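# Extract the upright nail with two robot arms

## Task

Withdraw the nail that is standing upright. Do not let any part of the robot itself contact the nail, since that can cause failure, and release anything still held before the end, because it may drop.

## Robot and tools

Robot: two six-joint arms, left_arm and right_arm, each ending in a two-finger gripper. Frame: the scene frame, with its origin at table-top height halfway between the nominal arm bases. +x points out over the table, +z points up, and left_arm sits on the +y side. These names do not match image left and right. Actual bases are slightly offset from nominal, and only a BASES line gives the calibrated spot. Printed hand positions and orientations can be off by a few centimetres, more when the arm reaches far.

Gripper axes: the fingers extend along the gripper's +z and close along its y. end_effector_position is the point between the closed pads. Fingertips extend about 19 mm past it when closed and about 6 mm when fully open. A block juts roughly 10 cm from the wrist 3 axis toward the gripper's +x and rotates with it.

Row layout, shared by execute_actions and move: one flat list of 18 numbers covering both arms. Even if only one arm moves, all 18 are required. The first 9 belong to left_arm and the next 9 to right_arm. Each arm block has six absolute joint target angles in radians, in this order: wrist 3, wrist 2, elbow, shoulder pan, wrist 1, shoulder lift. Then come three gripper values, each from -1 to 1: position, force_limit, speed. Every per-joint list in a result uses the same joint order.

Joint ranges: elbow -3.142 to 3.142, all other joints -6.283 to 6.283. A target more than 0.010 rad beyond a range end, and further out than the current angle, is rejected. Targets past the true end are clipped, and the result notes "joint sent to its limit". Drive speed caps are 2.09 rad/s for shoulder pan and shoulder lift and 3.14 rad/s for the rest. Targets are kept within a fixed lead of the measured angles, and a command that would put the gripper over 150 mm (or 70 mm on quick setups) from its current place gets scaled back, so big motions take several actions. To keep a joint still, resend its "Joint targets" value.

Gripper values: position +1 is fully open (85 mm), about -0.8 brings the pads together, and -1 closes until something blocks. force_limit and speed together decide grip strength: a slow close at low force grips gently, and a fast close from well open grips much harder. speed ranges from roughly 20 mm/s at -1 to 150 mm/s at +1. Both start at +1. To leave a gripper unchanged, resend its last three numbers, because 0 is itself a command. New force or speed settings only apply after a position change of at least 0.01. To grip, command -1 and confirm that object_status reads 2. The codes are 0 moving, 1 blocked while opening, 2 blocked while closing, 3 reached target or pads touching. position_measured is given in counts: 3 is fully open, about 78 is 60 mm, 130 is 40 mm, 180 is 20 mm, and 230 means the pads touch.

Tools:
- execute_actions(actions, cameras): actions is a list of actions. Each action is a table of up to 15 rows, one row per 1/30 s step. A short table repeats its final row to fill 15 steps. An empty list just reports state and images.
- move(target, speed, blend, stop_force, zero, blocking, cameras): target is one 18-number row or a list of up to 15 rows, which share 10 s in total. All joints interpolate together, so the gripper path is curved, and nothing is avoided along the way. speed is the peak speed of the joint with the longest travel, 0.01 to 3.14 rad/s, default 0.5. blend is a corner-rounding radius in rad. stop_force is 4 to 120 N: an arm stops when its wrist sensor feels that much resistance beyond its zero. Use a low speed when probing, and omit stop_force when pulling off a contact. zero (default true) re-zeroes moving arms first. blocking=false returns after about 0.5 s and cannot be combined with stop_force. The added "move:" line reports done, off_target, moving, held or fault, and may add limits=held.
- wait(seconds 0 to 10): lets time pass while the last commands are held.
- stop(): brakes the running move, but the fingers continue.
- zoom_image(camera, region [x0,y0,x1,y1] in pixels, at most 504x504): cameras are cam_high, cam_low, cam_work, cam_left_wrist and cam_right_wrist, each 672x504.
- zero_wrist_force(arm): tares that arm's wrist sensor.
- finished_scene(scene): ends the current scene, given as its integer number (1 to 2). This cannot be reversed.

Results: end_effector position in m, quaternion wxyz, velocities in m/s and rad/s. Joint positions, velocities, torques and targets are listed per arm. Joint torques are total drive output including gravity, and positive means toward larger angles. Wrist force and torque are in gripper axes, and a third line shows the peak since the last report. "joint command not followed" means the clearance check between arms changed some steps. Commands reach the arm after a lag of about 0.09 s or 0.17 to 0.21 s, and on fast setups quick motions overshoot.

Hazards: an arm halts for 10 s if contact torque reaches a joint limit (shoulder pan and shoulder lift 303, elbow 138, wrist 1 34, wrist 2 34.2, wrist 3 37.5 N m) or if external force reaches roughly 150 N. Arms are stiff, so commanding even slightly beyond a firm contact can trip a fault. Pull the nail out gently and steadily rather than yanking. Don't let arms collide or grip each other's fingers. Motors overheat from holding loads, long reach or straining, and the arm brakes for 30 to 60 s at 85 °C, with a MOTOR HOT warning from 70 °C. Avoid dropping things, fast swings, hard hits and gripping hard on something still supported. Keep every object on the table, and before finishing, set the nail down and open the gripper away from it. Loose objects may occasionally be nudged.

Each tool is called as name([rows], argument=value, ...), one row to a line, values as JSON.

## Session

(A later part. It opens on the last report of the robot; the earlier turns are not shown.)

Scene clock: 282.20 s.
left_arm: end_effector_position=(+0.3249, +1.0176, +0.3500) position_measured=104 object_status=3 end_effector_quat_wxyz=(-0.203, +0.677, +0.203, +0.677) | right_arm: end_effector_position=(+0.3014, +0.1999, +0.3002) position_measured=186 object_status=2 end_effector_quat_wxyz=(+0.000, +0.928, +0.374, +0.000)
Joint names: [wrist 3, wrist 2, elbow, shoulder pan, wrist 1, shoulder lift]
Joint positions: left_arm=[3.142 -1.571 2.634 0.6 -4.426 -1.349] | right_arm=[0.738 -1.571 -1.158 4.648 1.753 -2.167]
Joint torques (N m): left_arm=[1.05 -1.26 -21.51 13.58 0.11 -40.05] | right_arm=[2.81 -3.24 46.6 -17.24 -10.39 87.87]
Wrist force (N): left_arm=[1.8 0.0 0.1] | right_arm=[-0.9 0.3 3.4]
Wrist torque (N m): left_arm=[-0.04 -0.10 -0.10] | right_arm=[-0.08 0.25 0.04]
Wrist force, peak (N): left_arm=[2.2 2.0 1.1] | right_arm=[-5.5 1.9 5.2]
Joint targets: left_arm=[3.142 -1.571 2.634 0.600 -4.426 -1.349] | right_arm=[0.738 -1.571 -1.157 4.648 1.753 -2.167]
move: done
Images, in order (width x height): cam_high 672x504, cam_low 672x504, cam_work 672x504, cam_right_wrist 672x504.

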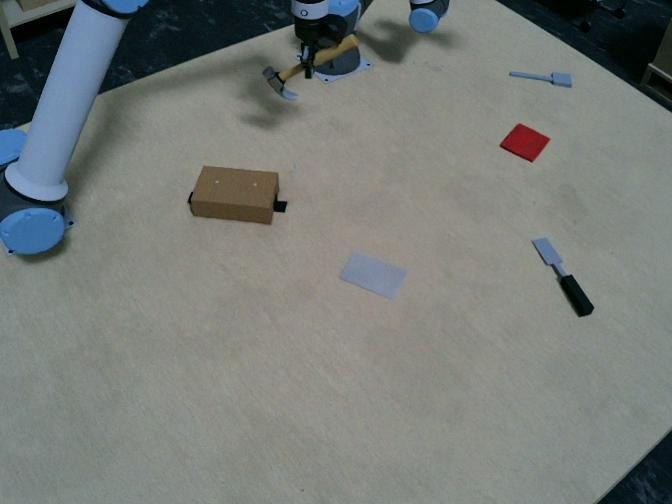

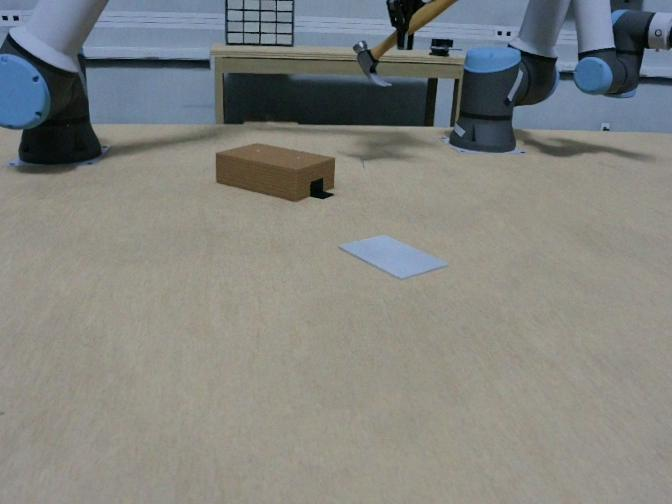

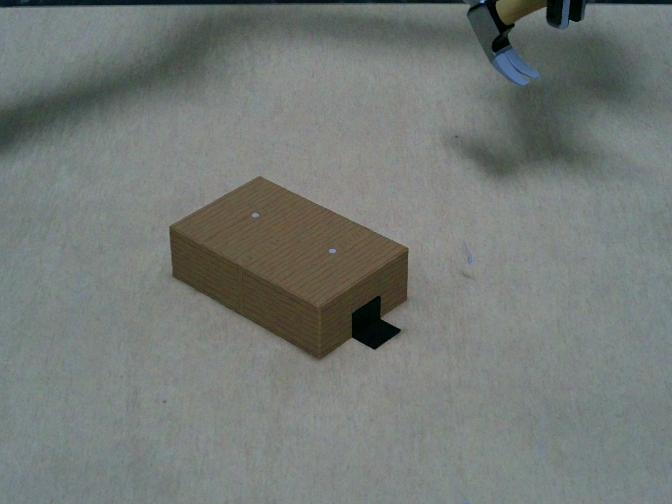

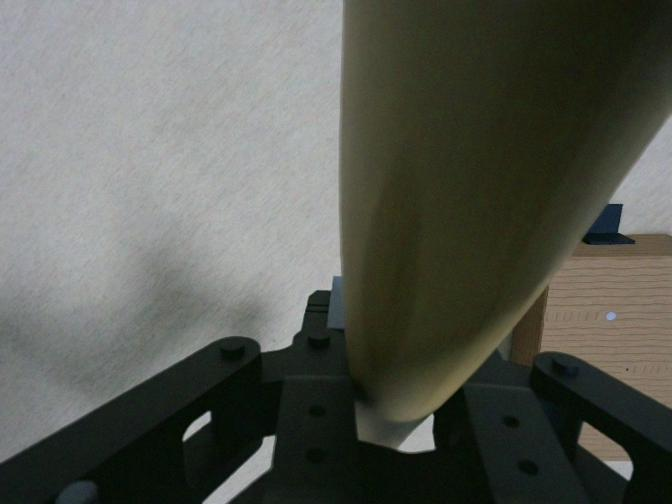

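move(target=[3.1416,-1.571,2.6337,0.6,-4.4261,-1.3492,0.2,0.6,-0.9,0.7381,-1.5708,-1.3618,4.6477,2.1015,-2.3105,-1,1,-0.1], speed=0.12, stop_force=6, cameras=["cam_work","cam_high","cam_low"])

zoom_image(camera="cam_high", region=[180, 30, 380, 180])

zoom_image(camera="cam_low", region=[320, 60, 470, 200])

zoom_image(camera="cam_work", region=[420, 200, 520, 300])

Scene clock: 286.33 s.
left_arm: end_effector_position=(+0.3249, +1.0176, +0.3500) position_measured=104 object_status=3 end_effector_quat_wxyz=(-0.203, +0.677, +0.203, +0.677) | right_arm: end_effector_position=(+0.3017, +0.2051, +0.1004) position_measured=187 object_status=2 end_effector_quat_wxyz=(+0.000, +0.928, +0.374, +0.000)
Joint names: [wrist 3, wrist 2, elbow, shoulder pan, wrist 1, shoulder lift]
Joint positions: left_arm=[3.142 -1.571 2.634 0.6 -4.426 -1.349] | right_arm=[0.738 -1.571 -1.326 4.648 2.041 -2.286]
Joint torques (N m): left_arm=[0.3 -0.6 -18.67 14.53 0.13 -40.72] | right_arm=[2.72 -1.66 41.18 -10.32 -10.54 118.27]
Wrist force (N): left_arm=[1.7 0.0 0.2] | right_arm=[-2.2 -0.8 3.2]
Wrist torque (N m): left_arm=[-0.04 -0.09 -0.10] | right_arm=[-0.23 0.40 0.03]
Wrist force, peak (N): left_arm=[2.1 0.0 -0.2] | right_arm=[16.5 -5.9 -54.1]
Joint targets: left_arm=[3.142 -1.571 2.634 0.600 -4.426 -1.349] | right_arm=[0.738 -1.571 -1.326 4.648 2.041 -2.286]
move: contact (right_arm); right_arm: the wrist 1 is farthest, 0.060 rad from its target
Images, in order (width x height): cam_high 672x504, cam_low 672x504, cam_work 672x504.

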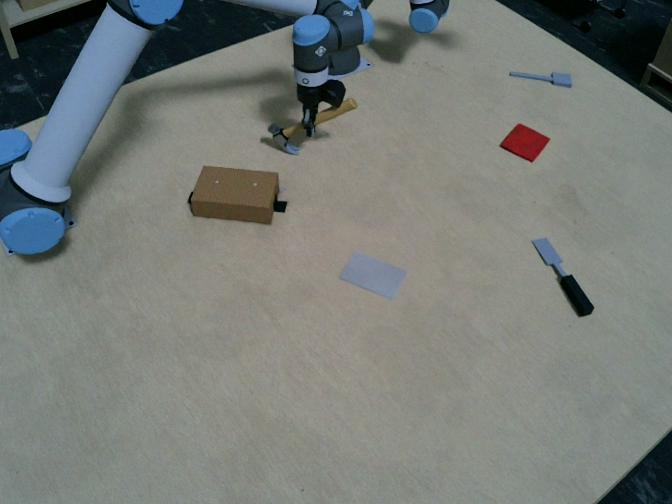

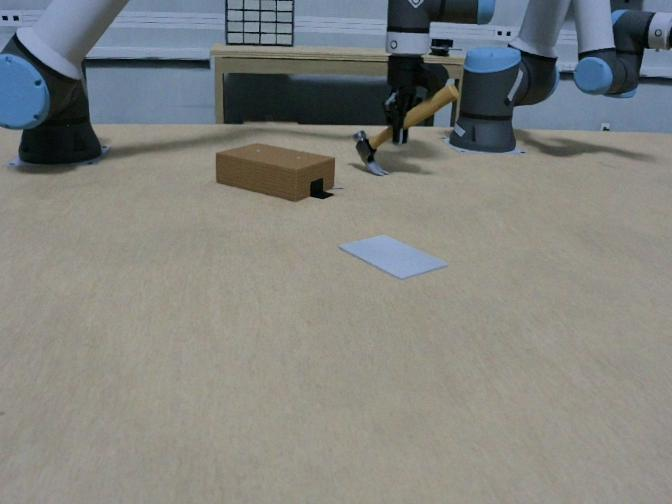

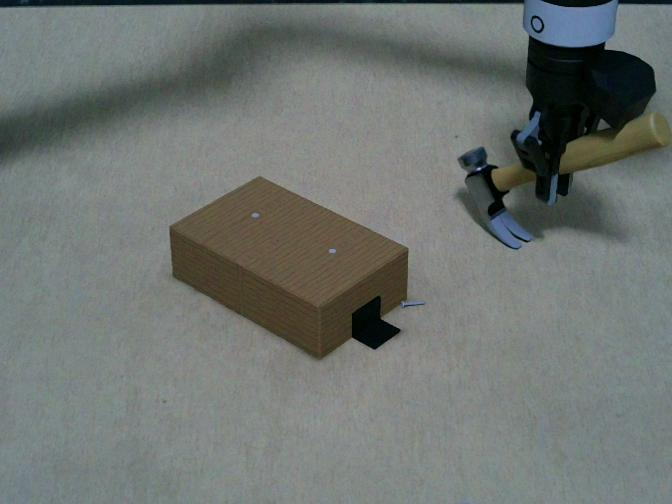

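Scaled by 2.520 from the camera's 672x504 image, which has a finer 960x720 frame.

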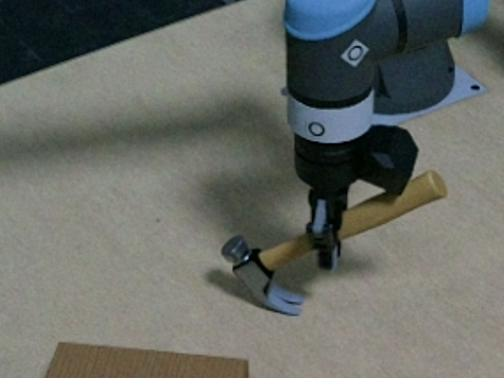

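Scaled by 3.360 from the camera's 672x504 image, which has a finer 960x720 frame.

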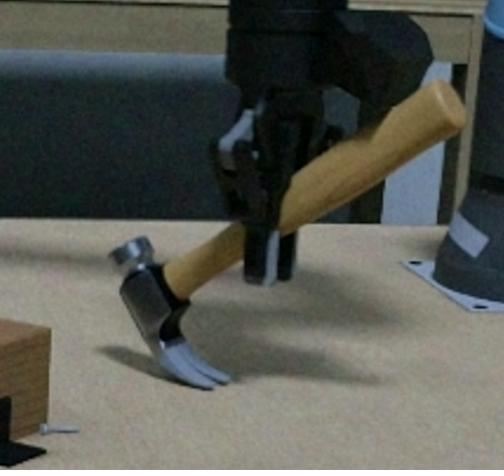

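Scaled by 5.040 from the camera's 672x504 image, which has a finer 960x720 frame.

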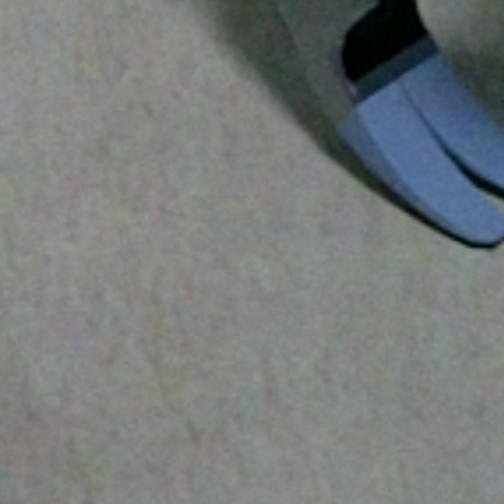

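move(target=[3.1416,-1.571,2.6337,0.6,-4.4261,-1.3492,0.2,0.6,-0.9,0.7131,-1.5708,-1.2803,4.6227,2.0696,-2.3601,-1,1,-0.1], speed=0.03, stop_force=25, cameras=["cam_work","cam_high","cam_low"])

zoom_image(camera="cam_low", region=[320, 60, 470, 200])

Scene clock: 288.27 s.
left_arm: end_effector_position=(+0.3249, +1.0176, +0.3500) position_measured=104 object_status=3 end_effector_quat_wxyz=(-0.203, +0.677, +0.203, +0.677) | right_arm: end_effector_position=(+0.3037, +0.2071, +0.0965) position_measured=187 object_status=2 end_effector_quat_wxyz=(+0.000, +0.928, +0.374, +0.000)
Joint names: [wrist 3, wrist 2, elbow, shoulder pan, wrist 1, shoulder lift]
Joint positions: left_arm=[3.142 -1.571 2.634 0.6 -4.426 -1.349] | right_arm=[0.736 -1.571 -1.322 4.645 2.044 -2.292]
Joint torques (N m): left_arm=[0.17 -0.93 -21.33 7.39 -0.13 -42.65] | right_arm=[2.17 -1.57 14.54 22.12 -9.93 94.43]
Wrist force (N): left_arm=[1.7 0.0 0.0] | right_arm=[8.6 -4.2 -24.8]
Wrist torque (N m): left_arm=[-0.04 -0.09 -0.10] | right_arm=[-0.19 0.39 0.05]
Wrist force, peak (N): left_arm=[2.1 0.3 0.3] | right_arm=[13.5 -4.8 -46.4]
Joint targets: left_arm=[3.142 -1.571 2.634 0.600 -4.426 -1.349] | right_arm=[0.736 -1.571 -1.322 4.645 2.044 -2.292]
move: contact (right_arm); right_arm: the shoulder lift is farthest, 0.068 rad from its target
Images, in order (width x height): cam_high 672x504, cam_low 672x504, cam_work 672x504.

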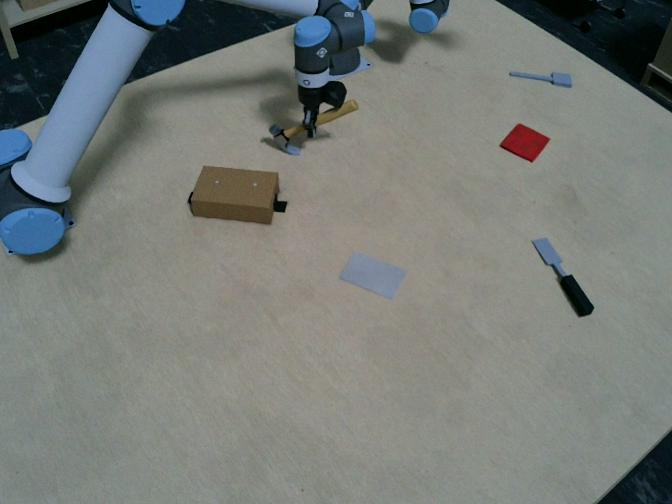

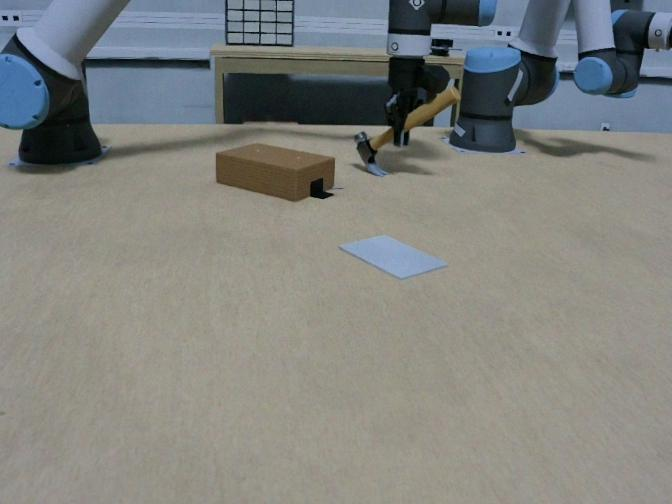

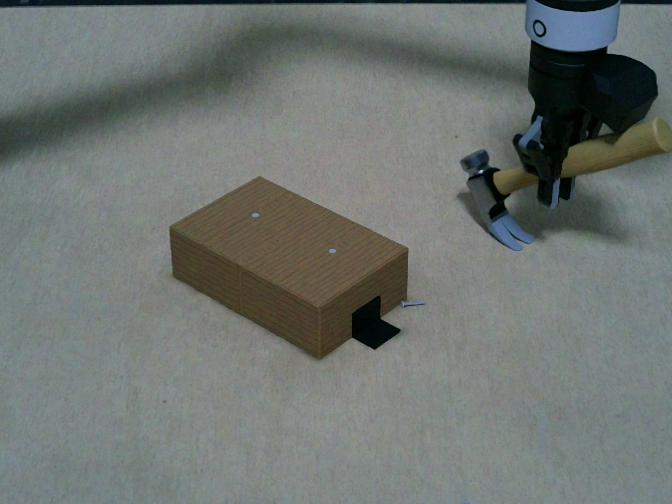

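Scaled by 3.360 from the camera's 672x504 image, which has a finer 960x720 frame.

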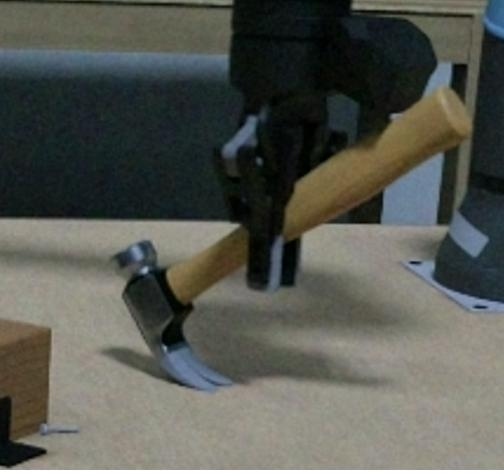

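move(target=[3.1416,-1.571,2.6337,0.6,-4.4261,-1.3492,0.2,0.6,-0.9,0.5746,-1.8189,-0.9491,4.5301,1.6044,-2.5888,-1,1,-0.1], speed=0.08, stop_force=35, cameras=["cam_work","cam_high","cam_low"])

zoom_image(camera="cam_low", region=[320, 60, 470, 200])

Scene clock: 295.60 s.
left_arm: end_effector_position=(+0.3249, +1.0176, +0.3500) position_measured=104 object_status=3 end_effector_quat_wxyz=(-0.203, +0.677, +0.203, +0.677) | right_arm: end_effector_position=(+0.3317, +0.2329, +0.0670) position_measured=188 object_status=2 end_effector_quat_wxyz=(+0.081, +0.906, +0.365, -0.201)
Joint names: [wrist 3, wrist 2, elbow, shoulder pan, wrist 1, shoulder lift]
Joint positions: left_arm=[3.142 -1.571 2.634 0.6 -4.426 -1.349] | right_arm=[0.575 -1.819 -0.949 4.53 1.604 -2.589]
Joint torques (N m): left_arm=[-0.71 -0.58 -19.34 4.72 0.46 -38.24] | right_arm=[-2.94 -3.84 42.07 -18.11 -11.22 110.29]
Wrist force (N): left_arm=[1.8 0.1 0.2] | right_arm=[-3.8 -0.3 2.7]
Wrist torque (N m): left_arm=[-0.03 -0.11 -0.10] | right_arm=[-0.16 0.29 0.10]
Wrist force, peak (N): left_arm=[2.1 0.2 0.0] | right_arm=[19.2 -3.9 -58.8]
Joint targets: left_arm=[3.142 -1.571 2.634 0.600 -4.426 -1.349] | right_arm=[0.575 -1.819 -0.949 4.530 1.604 -2.589]
move: done
Images, in order (width x height): cam_high 672x504, cam_low 672x504, cam_work 672x504.

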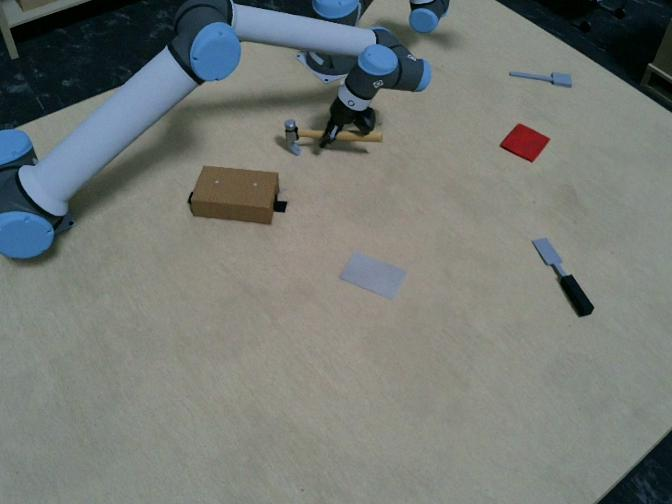

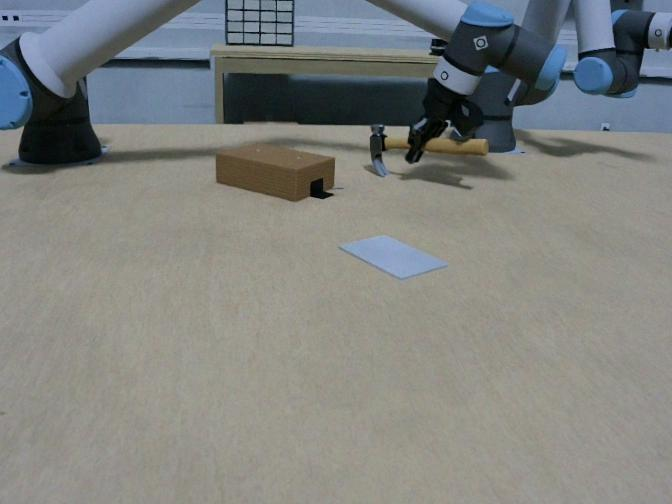

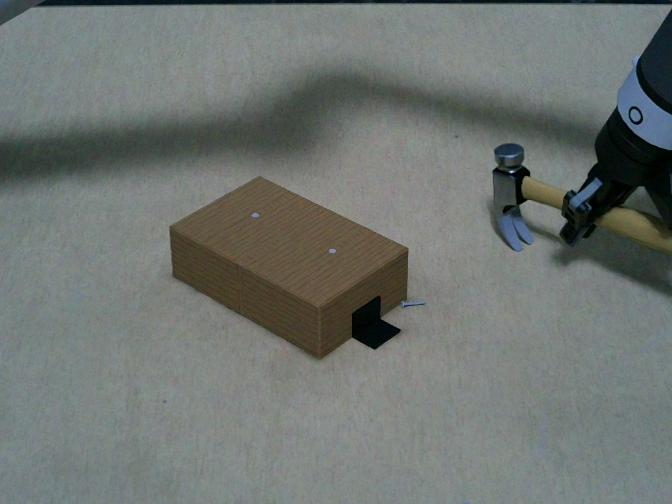

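Scaled by 3.360 from the camera's 672x504 image, which has a finer 960x720 frame.

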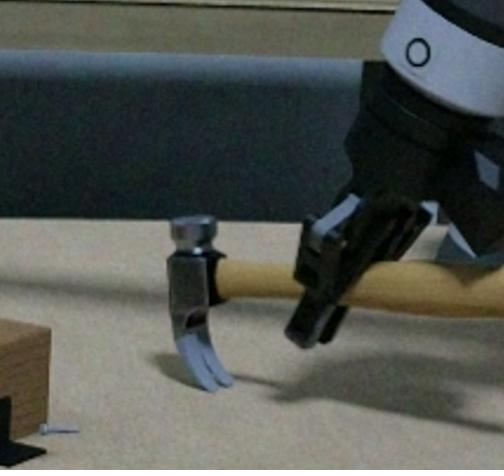

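move(target=[3.1416,-1.571,2.6337,0.6,-4.4261,-1.3492,0.2,0.6,-0.9,0.4998,-1.8946,-0.8069,4.4981,1.4235,-2.7149,-1,1,-0.1], speed=0.05, stop_force=15, cameras=["cam_work","cam_high","cam_low"])

zoom_image(camera="cam_low", region=[350, 80, 500, 200])

Scene clock: 300.93 s.
left_arm: end_effector_position=(+0.3249, +1.0176, +0.3500) position_measured=104 object_status=3 end_effector_quat_wxyz=(-0.203, +0.677, +0.203, +0.677) | right_arm: end_effector_position=(+0.3394, +0.2389, +0.0499) position_measured=188 object_status=2 end_effector_quat_wxyz=(+0.112, +0.885, +0.357, -0.279)
Joint names: [wrist 3, wrist 2, elbow, shoulder pan, wrist 1, shoulder lift]
Joint positions: left_arm=[3.142 -1.571 2.634 0.6 -4.426 -1.349] | right_arm=[0.5 -1.895 -0.807 4.498 1.423 -2.715]
Joint torques (N m): left_arm=[-0.25 -0.64 -18.48 -0.96 0.28 -40.69] | right_arm=[-3.19 -2.94 40.03 -18.78 -10.6 111.89]
Wrist force (N): left_arm=[2.0 0.0 0.1] | right_arm=[-4.6 -1.2 -1.0]
Wrist torque (N m): left_arm=[-0.04 -0.13 -0.11] | right_arm=[0.12 -0.10 0.04]
Wrist force, peak (N): left_arm=[2.2 0.2 0.0] | right_arm=[-3.5 -1.4 -6.6]
Joint targets: left_arm=[3.142 -1.571 2.634 0.600 -4.426 -1.349] | right_arm=[0.500 -1.895 -0.807 4.498 1.424 -2.715]
move: done
Images, in order (width x height): cam_high 672x504, cam_low 672x504, cam_work 672x504.

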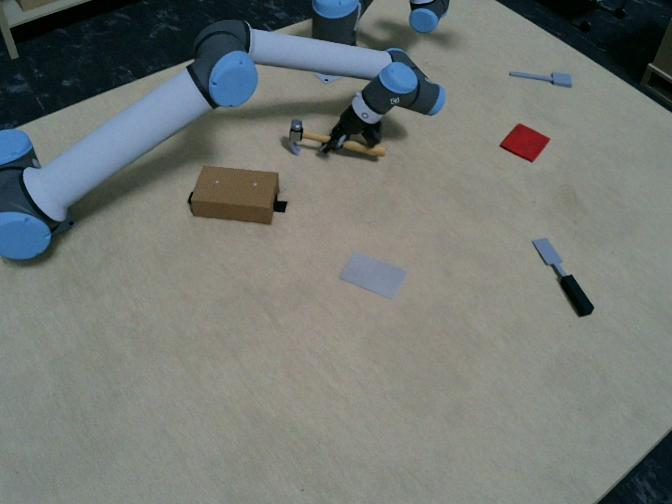

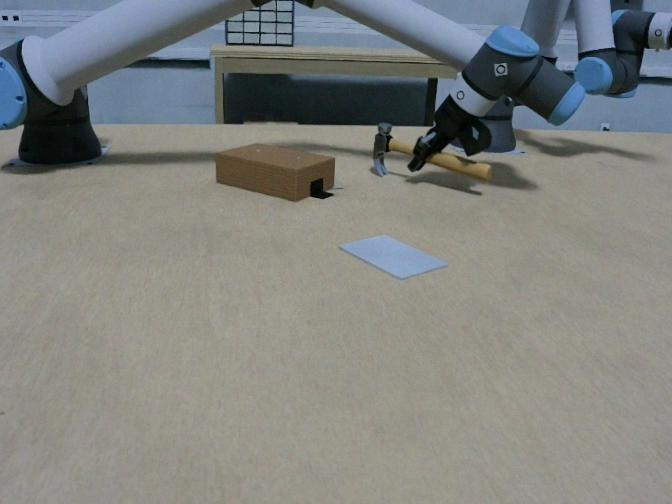

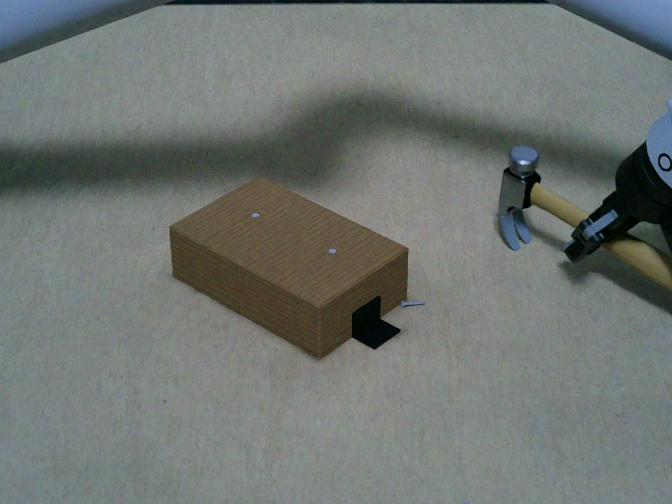

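Scaled by 3.360 from the camera's 672x504 image, which has a finer 960x720 frame.

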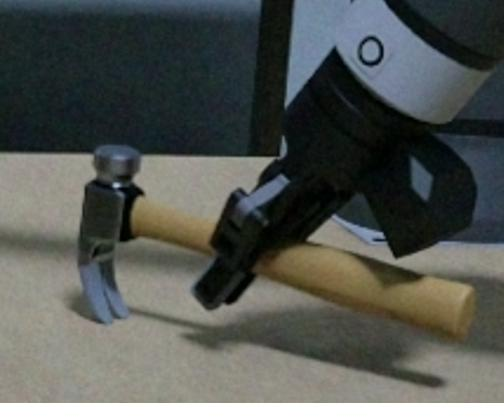

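move(target=[3.1416,-1.571,2.6337,0.6,-4.4261,-1.3492,0.2,0.6,-0.9,0.4998,-1.8946,-0.8086,4.4981,1.4352,-2.7249,-1,1,-0.1], speed=0.02, stop_force=8, cameras=[])

execute_actions(actions=[], cameras=["cam_low"])

zoom_image(camera="cam_low", region=[350, 80, 500, 200])

Scene clock: 302.83 s.
left_arm: end_effector_position=(+0.3249, +1.0176, +0.3500) position_measured=104 object_status=3 end_effector_quat_wxyz=(-0.203, +0.677, +0.203, +0.677) | right_arm: end_effector_position=(+0.3394, +0.2389, +0.0381) position_measured=188 object_status=2 end_effector_quat_wxyz=(+0.112, +0.885, +0.357, -0.279)
Joint names: [wrist 3, wrist 2, elbow, shoulder pan, wrist 1, shoulder lift]
Joint positions: left_arm=[3.142 -1.571 2.634 0.6 -4.426 -1.349] | right_arm=[0.5 -1.895 -0.809 4.498 1.435 -2.725]
Joint torques (N m): left_arm=[-0.29 -1.03 -17.12 -1.19 0.32 -36.6] | right_arm=[-2.51 -2.48 28.12 -10.19 -0.54 111.51]
Wrist force (N): left_arm=[1.9 0.4 0.1] | right_arm=[-2.5 0.8 -2.4]
Wrist torque (N m): left_arm=[0.04 -0.12 -0.10] | right_arm=[0.01 -0.05 -0.05]
Wrist force, peak (N): left_arm=[2.1 0.2 0.4] | right_arm=[-3.7 0.2 -3.6]
Joint targets: left_arm=[3.142 -1.571 2.634 0.600 -4.426 -1.349] | right_arm=[0.500 -1.895 -0.809 4.498 1.435 -2.725]
move: done
No camera images: "cameras" was empty.

Scene clock: 302.83 s.
left_arm: end_effector_position=(+0.3249, +1.0176, +0.3500) position_measured=104 object_status=3 end_effector_quat_wxyz=(-0.203, +0.677, +0.203, +0.677) | right_arm: end_effector_position=(+0.3394, +0.2389, +0.0381) position_measured=188 object_status=2 end_effector_quat_wxyz=(+0.112, +0.885, +0.357, -0.279)
Joint names: [wrist 3, wrist 2, elbow, shoulder pan, wrist 1, shoulder lift]
Joint positions: left_arm=[3.142 -1.571 2.634 0.6 -4.426 -1.349] | right_arm=[0.5 -1.895 -0.809 4.498 1.435 -2.725]
Joint velocities: within noise
Joint torques (N m): left_arm=[-0.29 -1.03 -17.12 -1.19 0.32 -36.6] | right_arm=[-2.51 -2.48 28.12 -10.19 -0.54 111.51]
Motor temperatures (°C): left_arm=[32 32 30 27 35 30] | right_arm=[34 25 30 31 37 30]
Wrist force (N): left_arm=[1.9 0.4 0.1] | right_arm=[-2.5 0.8 -2.4]
Wrist torque (N m): left_arm=[0.04 -0.12 -0.10] | right_arm=[0.01 -0.05 -0.05]
Wrist force, peak (N): left_arm=[1.9 0.4 0.1] | right_arm=[-2.5 0.8 -2.4]
Joint targets: left_arm=[3.142 -1.571 2.634 0.600 -4.426 -1.349] | right_arm=[0.500 -1.895 -0.809 4.498 1.435 -2.725]
Tool commands: left_gripper/position=+0.2 left_gripper/force_limit=+0.6 left_gripper/speed=-0.9 right_gripper/position=-1.0 right_gripper/force_limit=+1.0 right_gripper/speed=-0.1
Images, in order (width x height): cam_low 672x504.

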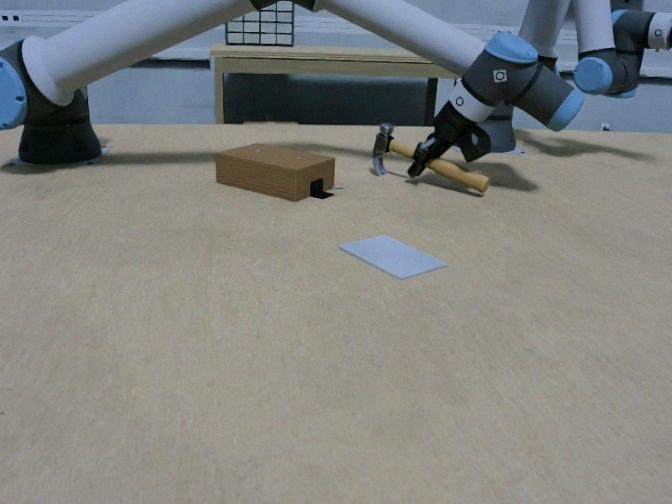

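Scaled by 3.360 from the camera's 672x504 image, which has a finer 960x720 frame.

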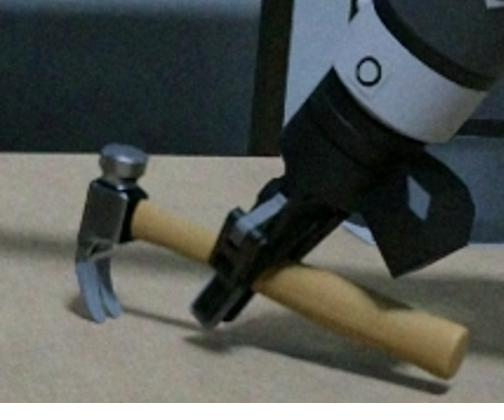

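Both ends are basically on the table. Open slowly.

move(target=[3.1416,-1.571,2.6337,0.6,-4.4261,-1.3492,0.2,0.6,-0.9,0.4998,-1.8946,-0.8086,4.4981,1.4352,-2.7249,0.6,-1,-1], cameras=["cam_low","cam_high","cam_right_wrist"])

zoom_image(camera="cam_low", region=[350, 80, 500, 200])

Scene clock: 305.87 s.
left_arm: end_effector_position=(+0.3249, +1.0176, +0.3500) position_measured=104 object_status=3 end_effector_quat_wxyz=(-0.203, +0.677, +0.203, +0.677) | right_arm: end_effector_position=(+0.3394, +0.2389, +0.0381) position_measured=53 object_status=0 end_effector_quat_wxyz=(+0.112, +0.885, +0.357, -0.279)
Joint names: [wrist 3, wrist 2, elbow, shoulder pan, wrist 1, shoulder lift]
Joint positions: left_arm=[3.142 -1.571 2.634 0.6 -4.426 -1.349] | right_arm=[0.5 -1.895 -0.809 4.498 1.435 -2.725]
Joint torques (N m): left_arm=[-0.44 -0.42 -17.77 -6.3 0.24 -40.93] | right_arm=[-1.25 -1.69 32.73 6.08 -1.97 119.72]
Wrist force (N): left_arm=[1.6 0.2 0.1] | right_arm=[-4.2 0.6 -0.8]
Wrist torque (N m): left_arm=[0.00 -0.08 -0.11] | right_arm=[0.02 -0.02 -0.07]
Wrist force, peak (N): left_arm=[2.1 0.1 -0.2] | right_arm=[-4.9 0.5 -0.6]
Joint targets: left_arm=[3.142 -1.571 2.634 0.600 -4.426 -1.349] | right_arm=[0.500 -1.895 -0.809 4.498 1.435 -2.725]
move: done
Images, in order (width x height): cam_high 672x504, cam_low 672x504, cam_right_wrist 672x504.

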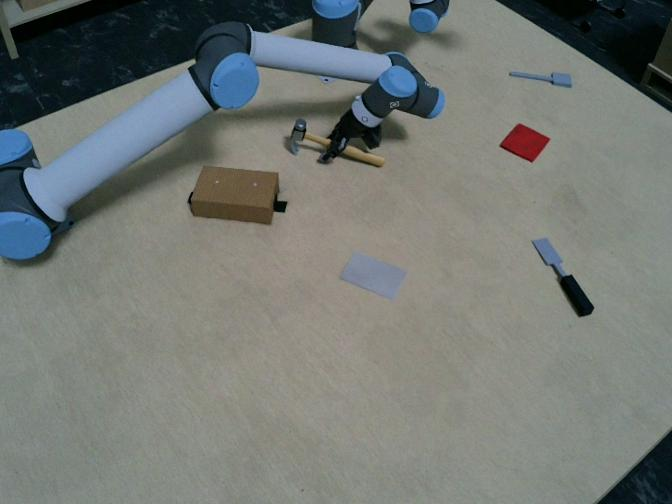

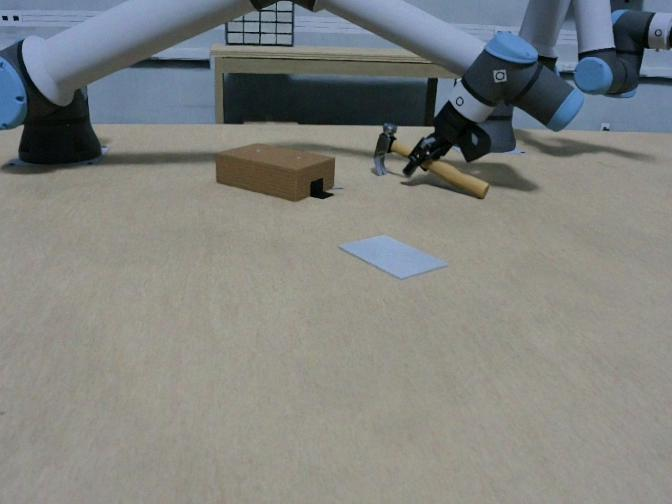

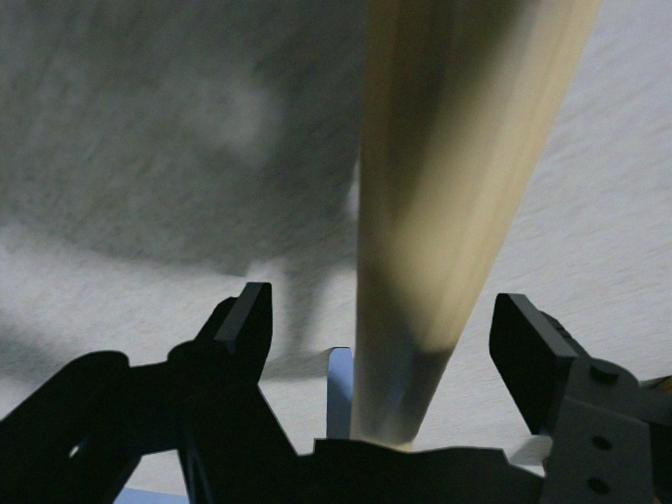

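Scaled by 3.360 from the camera's 672x504 image, which has a finer 960x720 frame.

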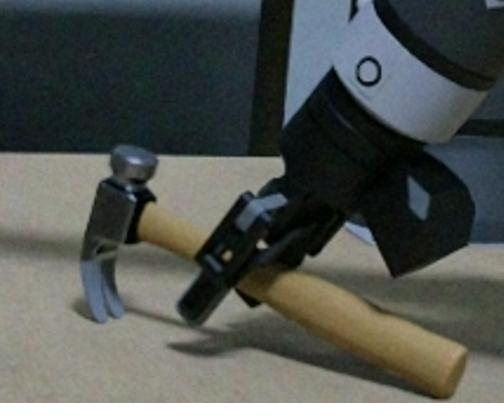

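move(target=[3.1416,-1.571,2.6337,0.6,-4.4261,-1.3492,0.2,0.6,-0.9,0.4666,-1.8760,-0.4131,4.4614,1.1374,-2.8328,0.6,-1,-1], speed=0.15, cameras=["cam_low","cam_work","cam_high","cam_right_wrist"])

zoom_image(camera="cam_work", region=[240, 180, 540, 330])

Scene clock: 309.50 s.
left_arm: end_effector_position=(+0.3249, +1.0176, +0.3500) position_measured=104 object_status=3 end_effector_quat_wxyz=(-0.203, +0.677, +0.203, +0.677) | right_arm: end_effector_position=(+0.3891, +0.2865, +0.1362) position_measured=53 object_status=3 end_effector_quat_wxyz=(+0.112, +0.885, +0.357, -0.279)
Joint names: [wrist 3, wrist 2, elbow, shoulder pan, wrist 1, shoulder lift]
Joint positions: left_arm=[3.142 -1.571 2.634 0.6 -4.426 -1.349] | right_arm=[0.467 -1.876 -0.413 4.461 1.137 -2.833]
Joint torques (N m): left_arm=[-0.23 -0.38 -16.2 -6.51 0.26 -39.38] | right_arm=[-3.05 3.49 44 -18.73 -10.86 118.99]
Wrist force (N): left_arm=[1.9 0.0 0.1] | right_arm=[-4.2 0.7 -1.2]
Wrist torque (N m): left_arm=[-0.04 -0.11 -0.10] | right_arm=[0.09 -0.02 0.01]
Wrist force, peak (N): left_arm=[2.1 0.0 0.2] | right_arm=[-5.2 0.9 -0.5]
Joint targets: left_arm=[3.142 -1.571 2.634 0.600 -4.426 -1.349] | right_arm=[0.467 -1.876 -0.413 4.461 1.137 -2.833]
move: done
Images, in order (width x height): cam_high 672x504, cam_low 672x504, cam_work 672x504, cam_right_wrist 672x504.

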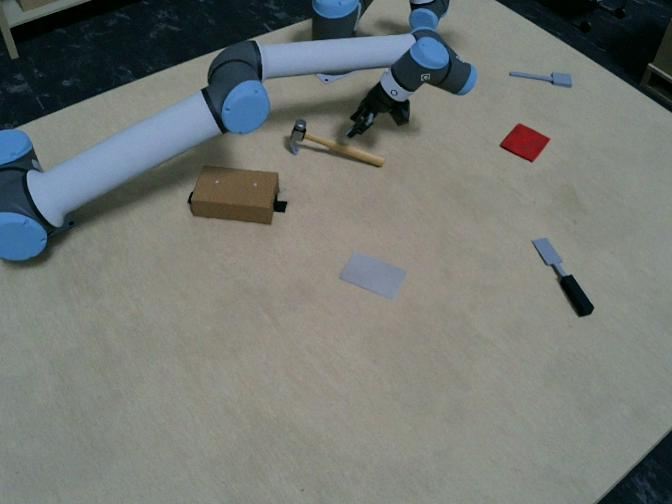

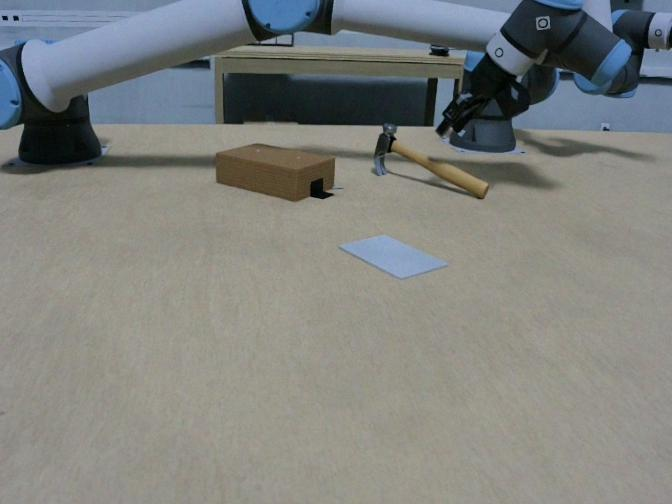

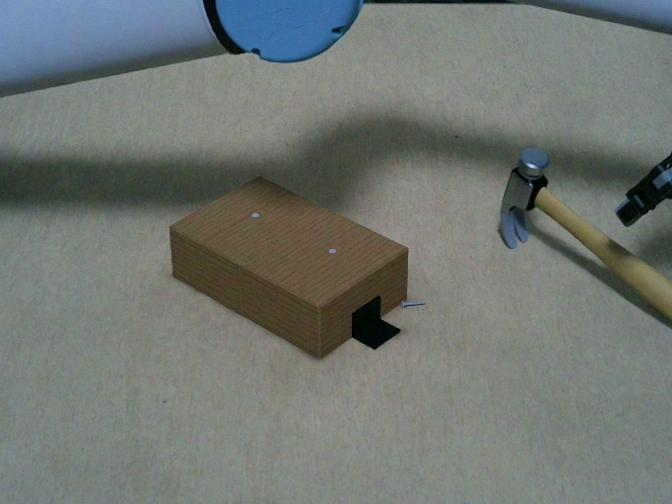

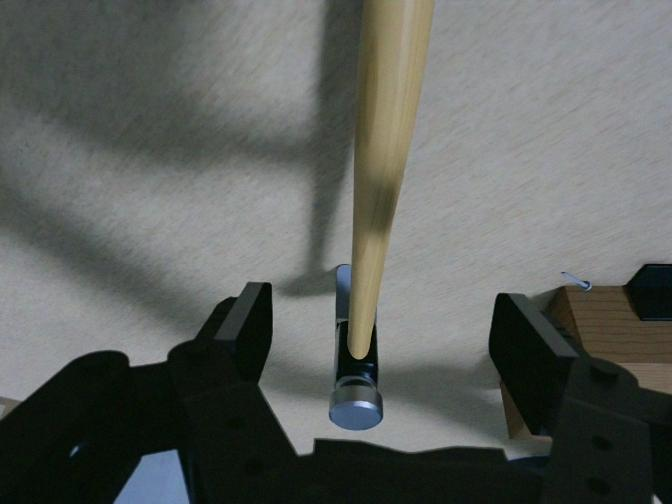

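Scaled by 1.680 from the camera's 672x504 image, which has a finer 960x720 frame.

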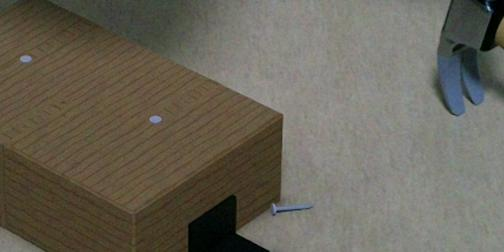

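Nail is out and lying on the table; the hammer is at rest.

finished_scene(scene=1)

The scene is finished: the task was done.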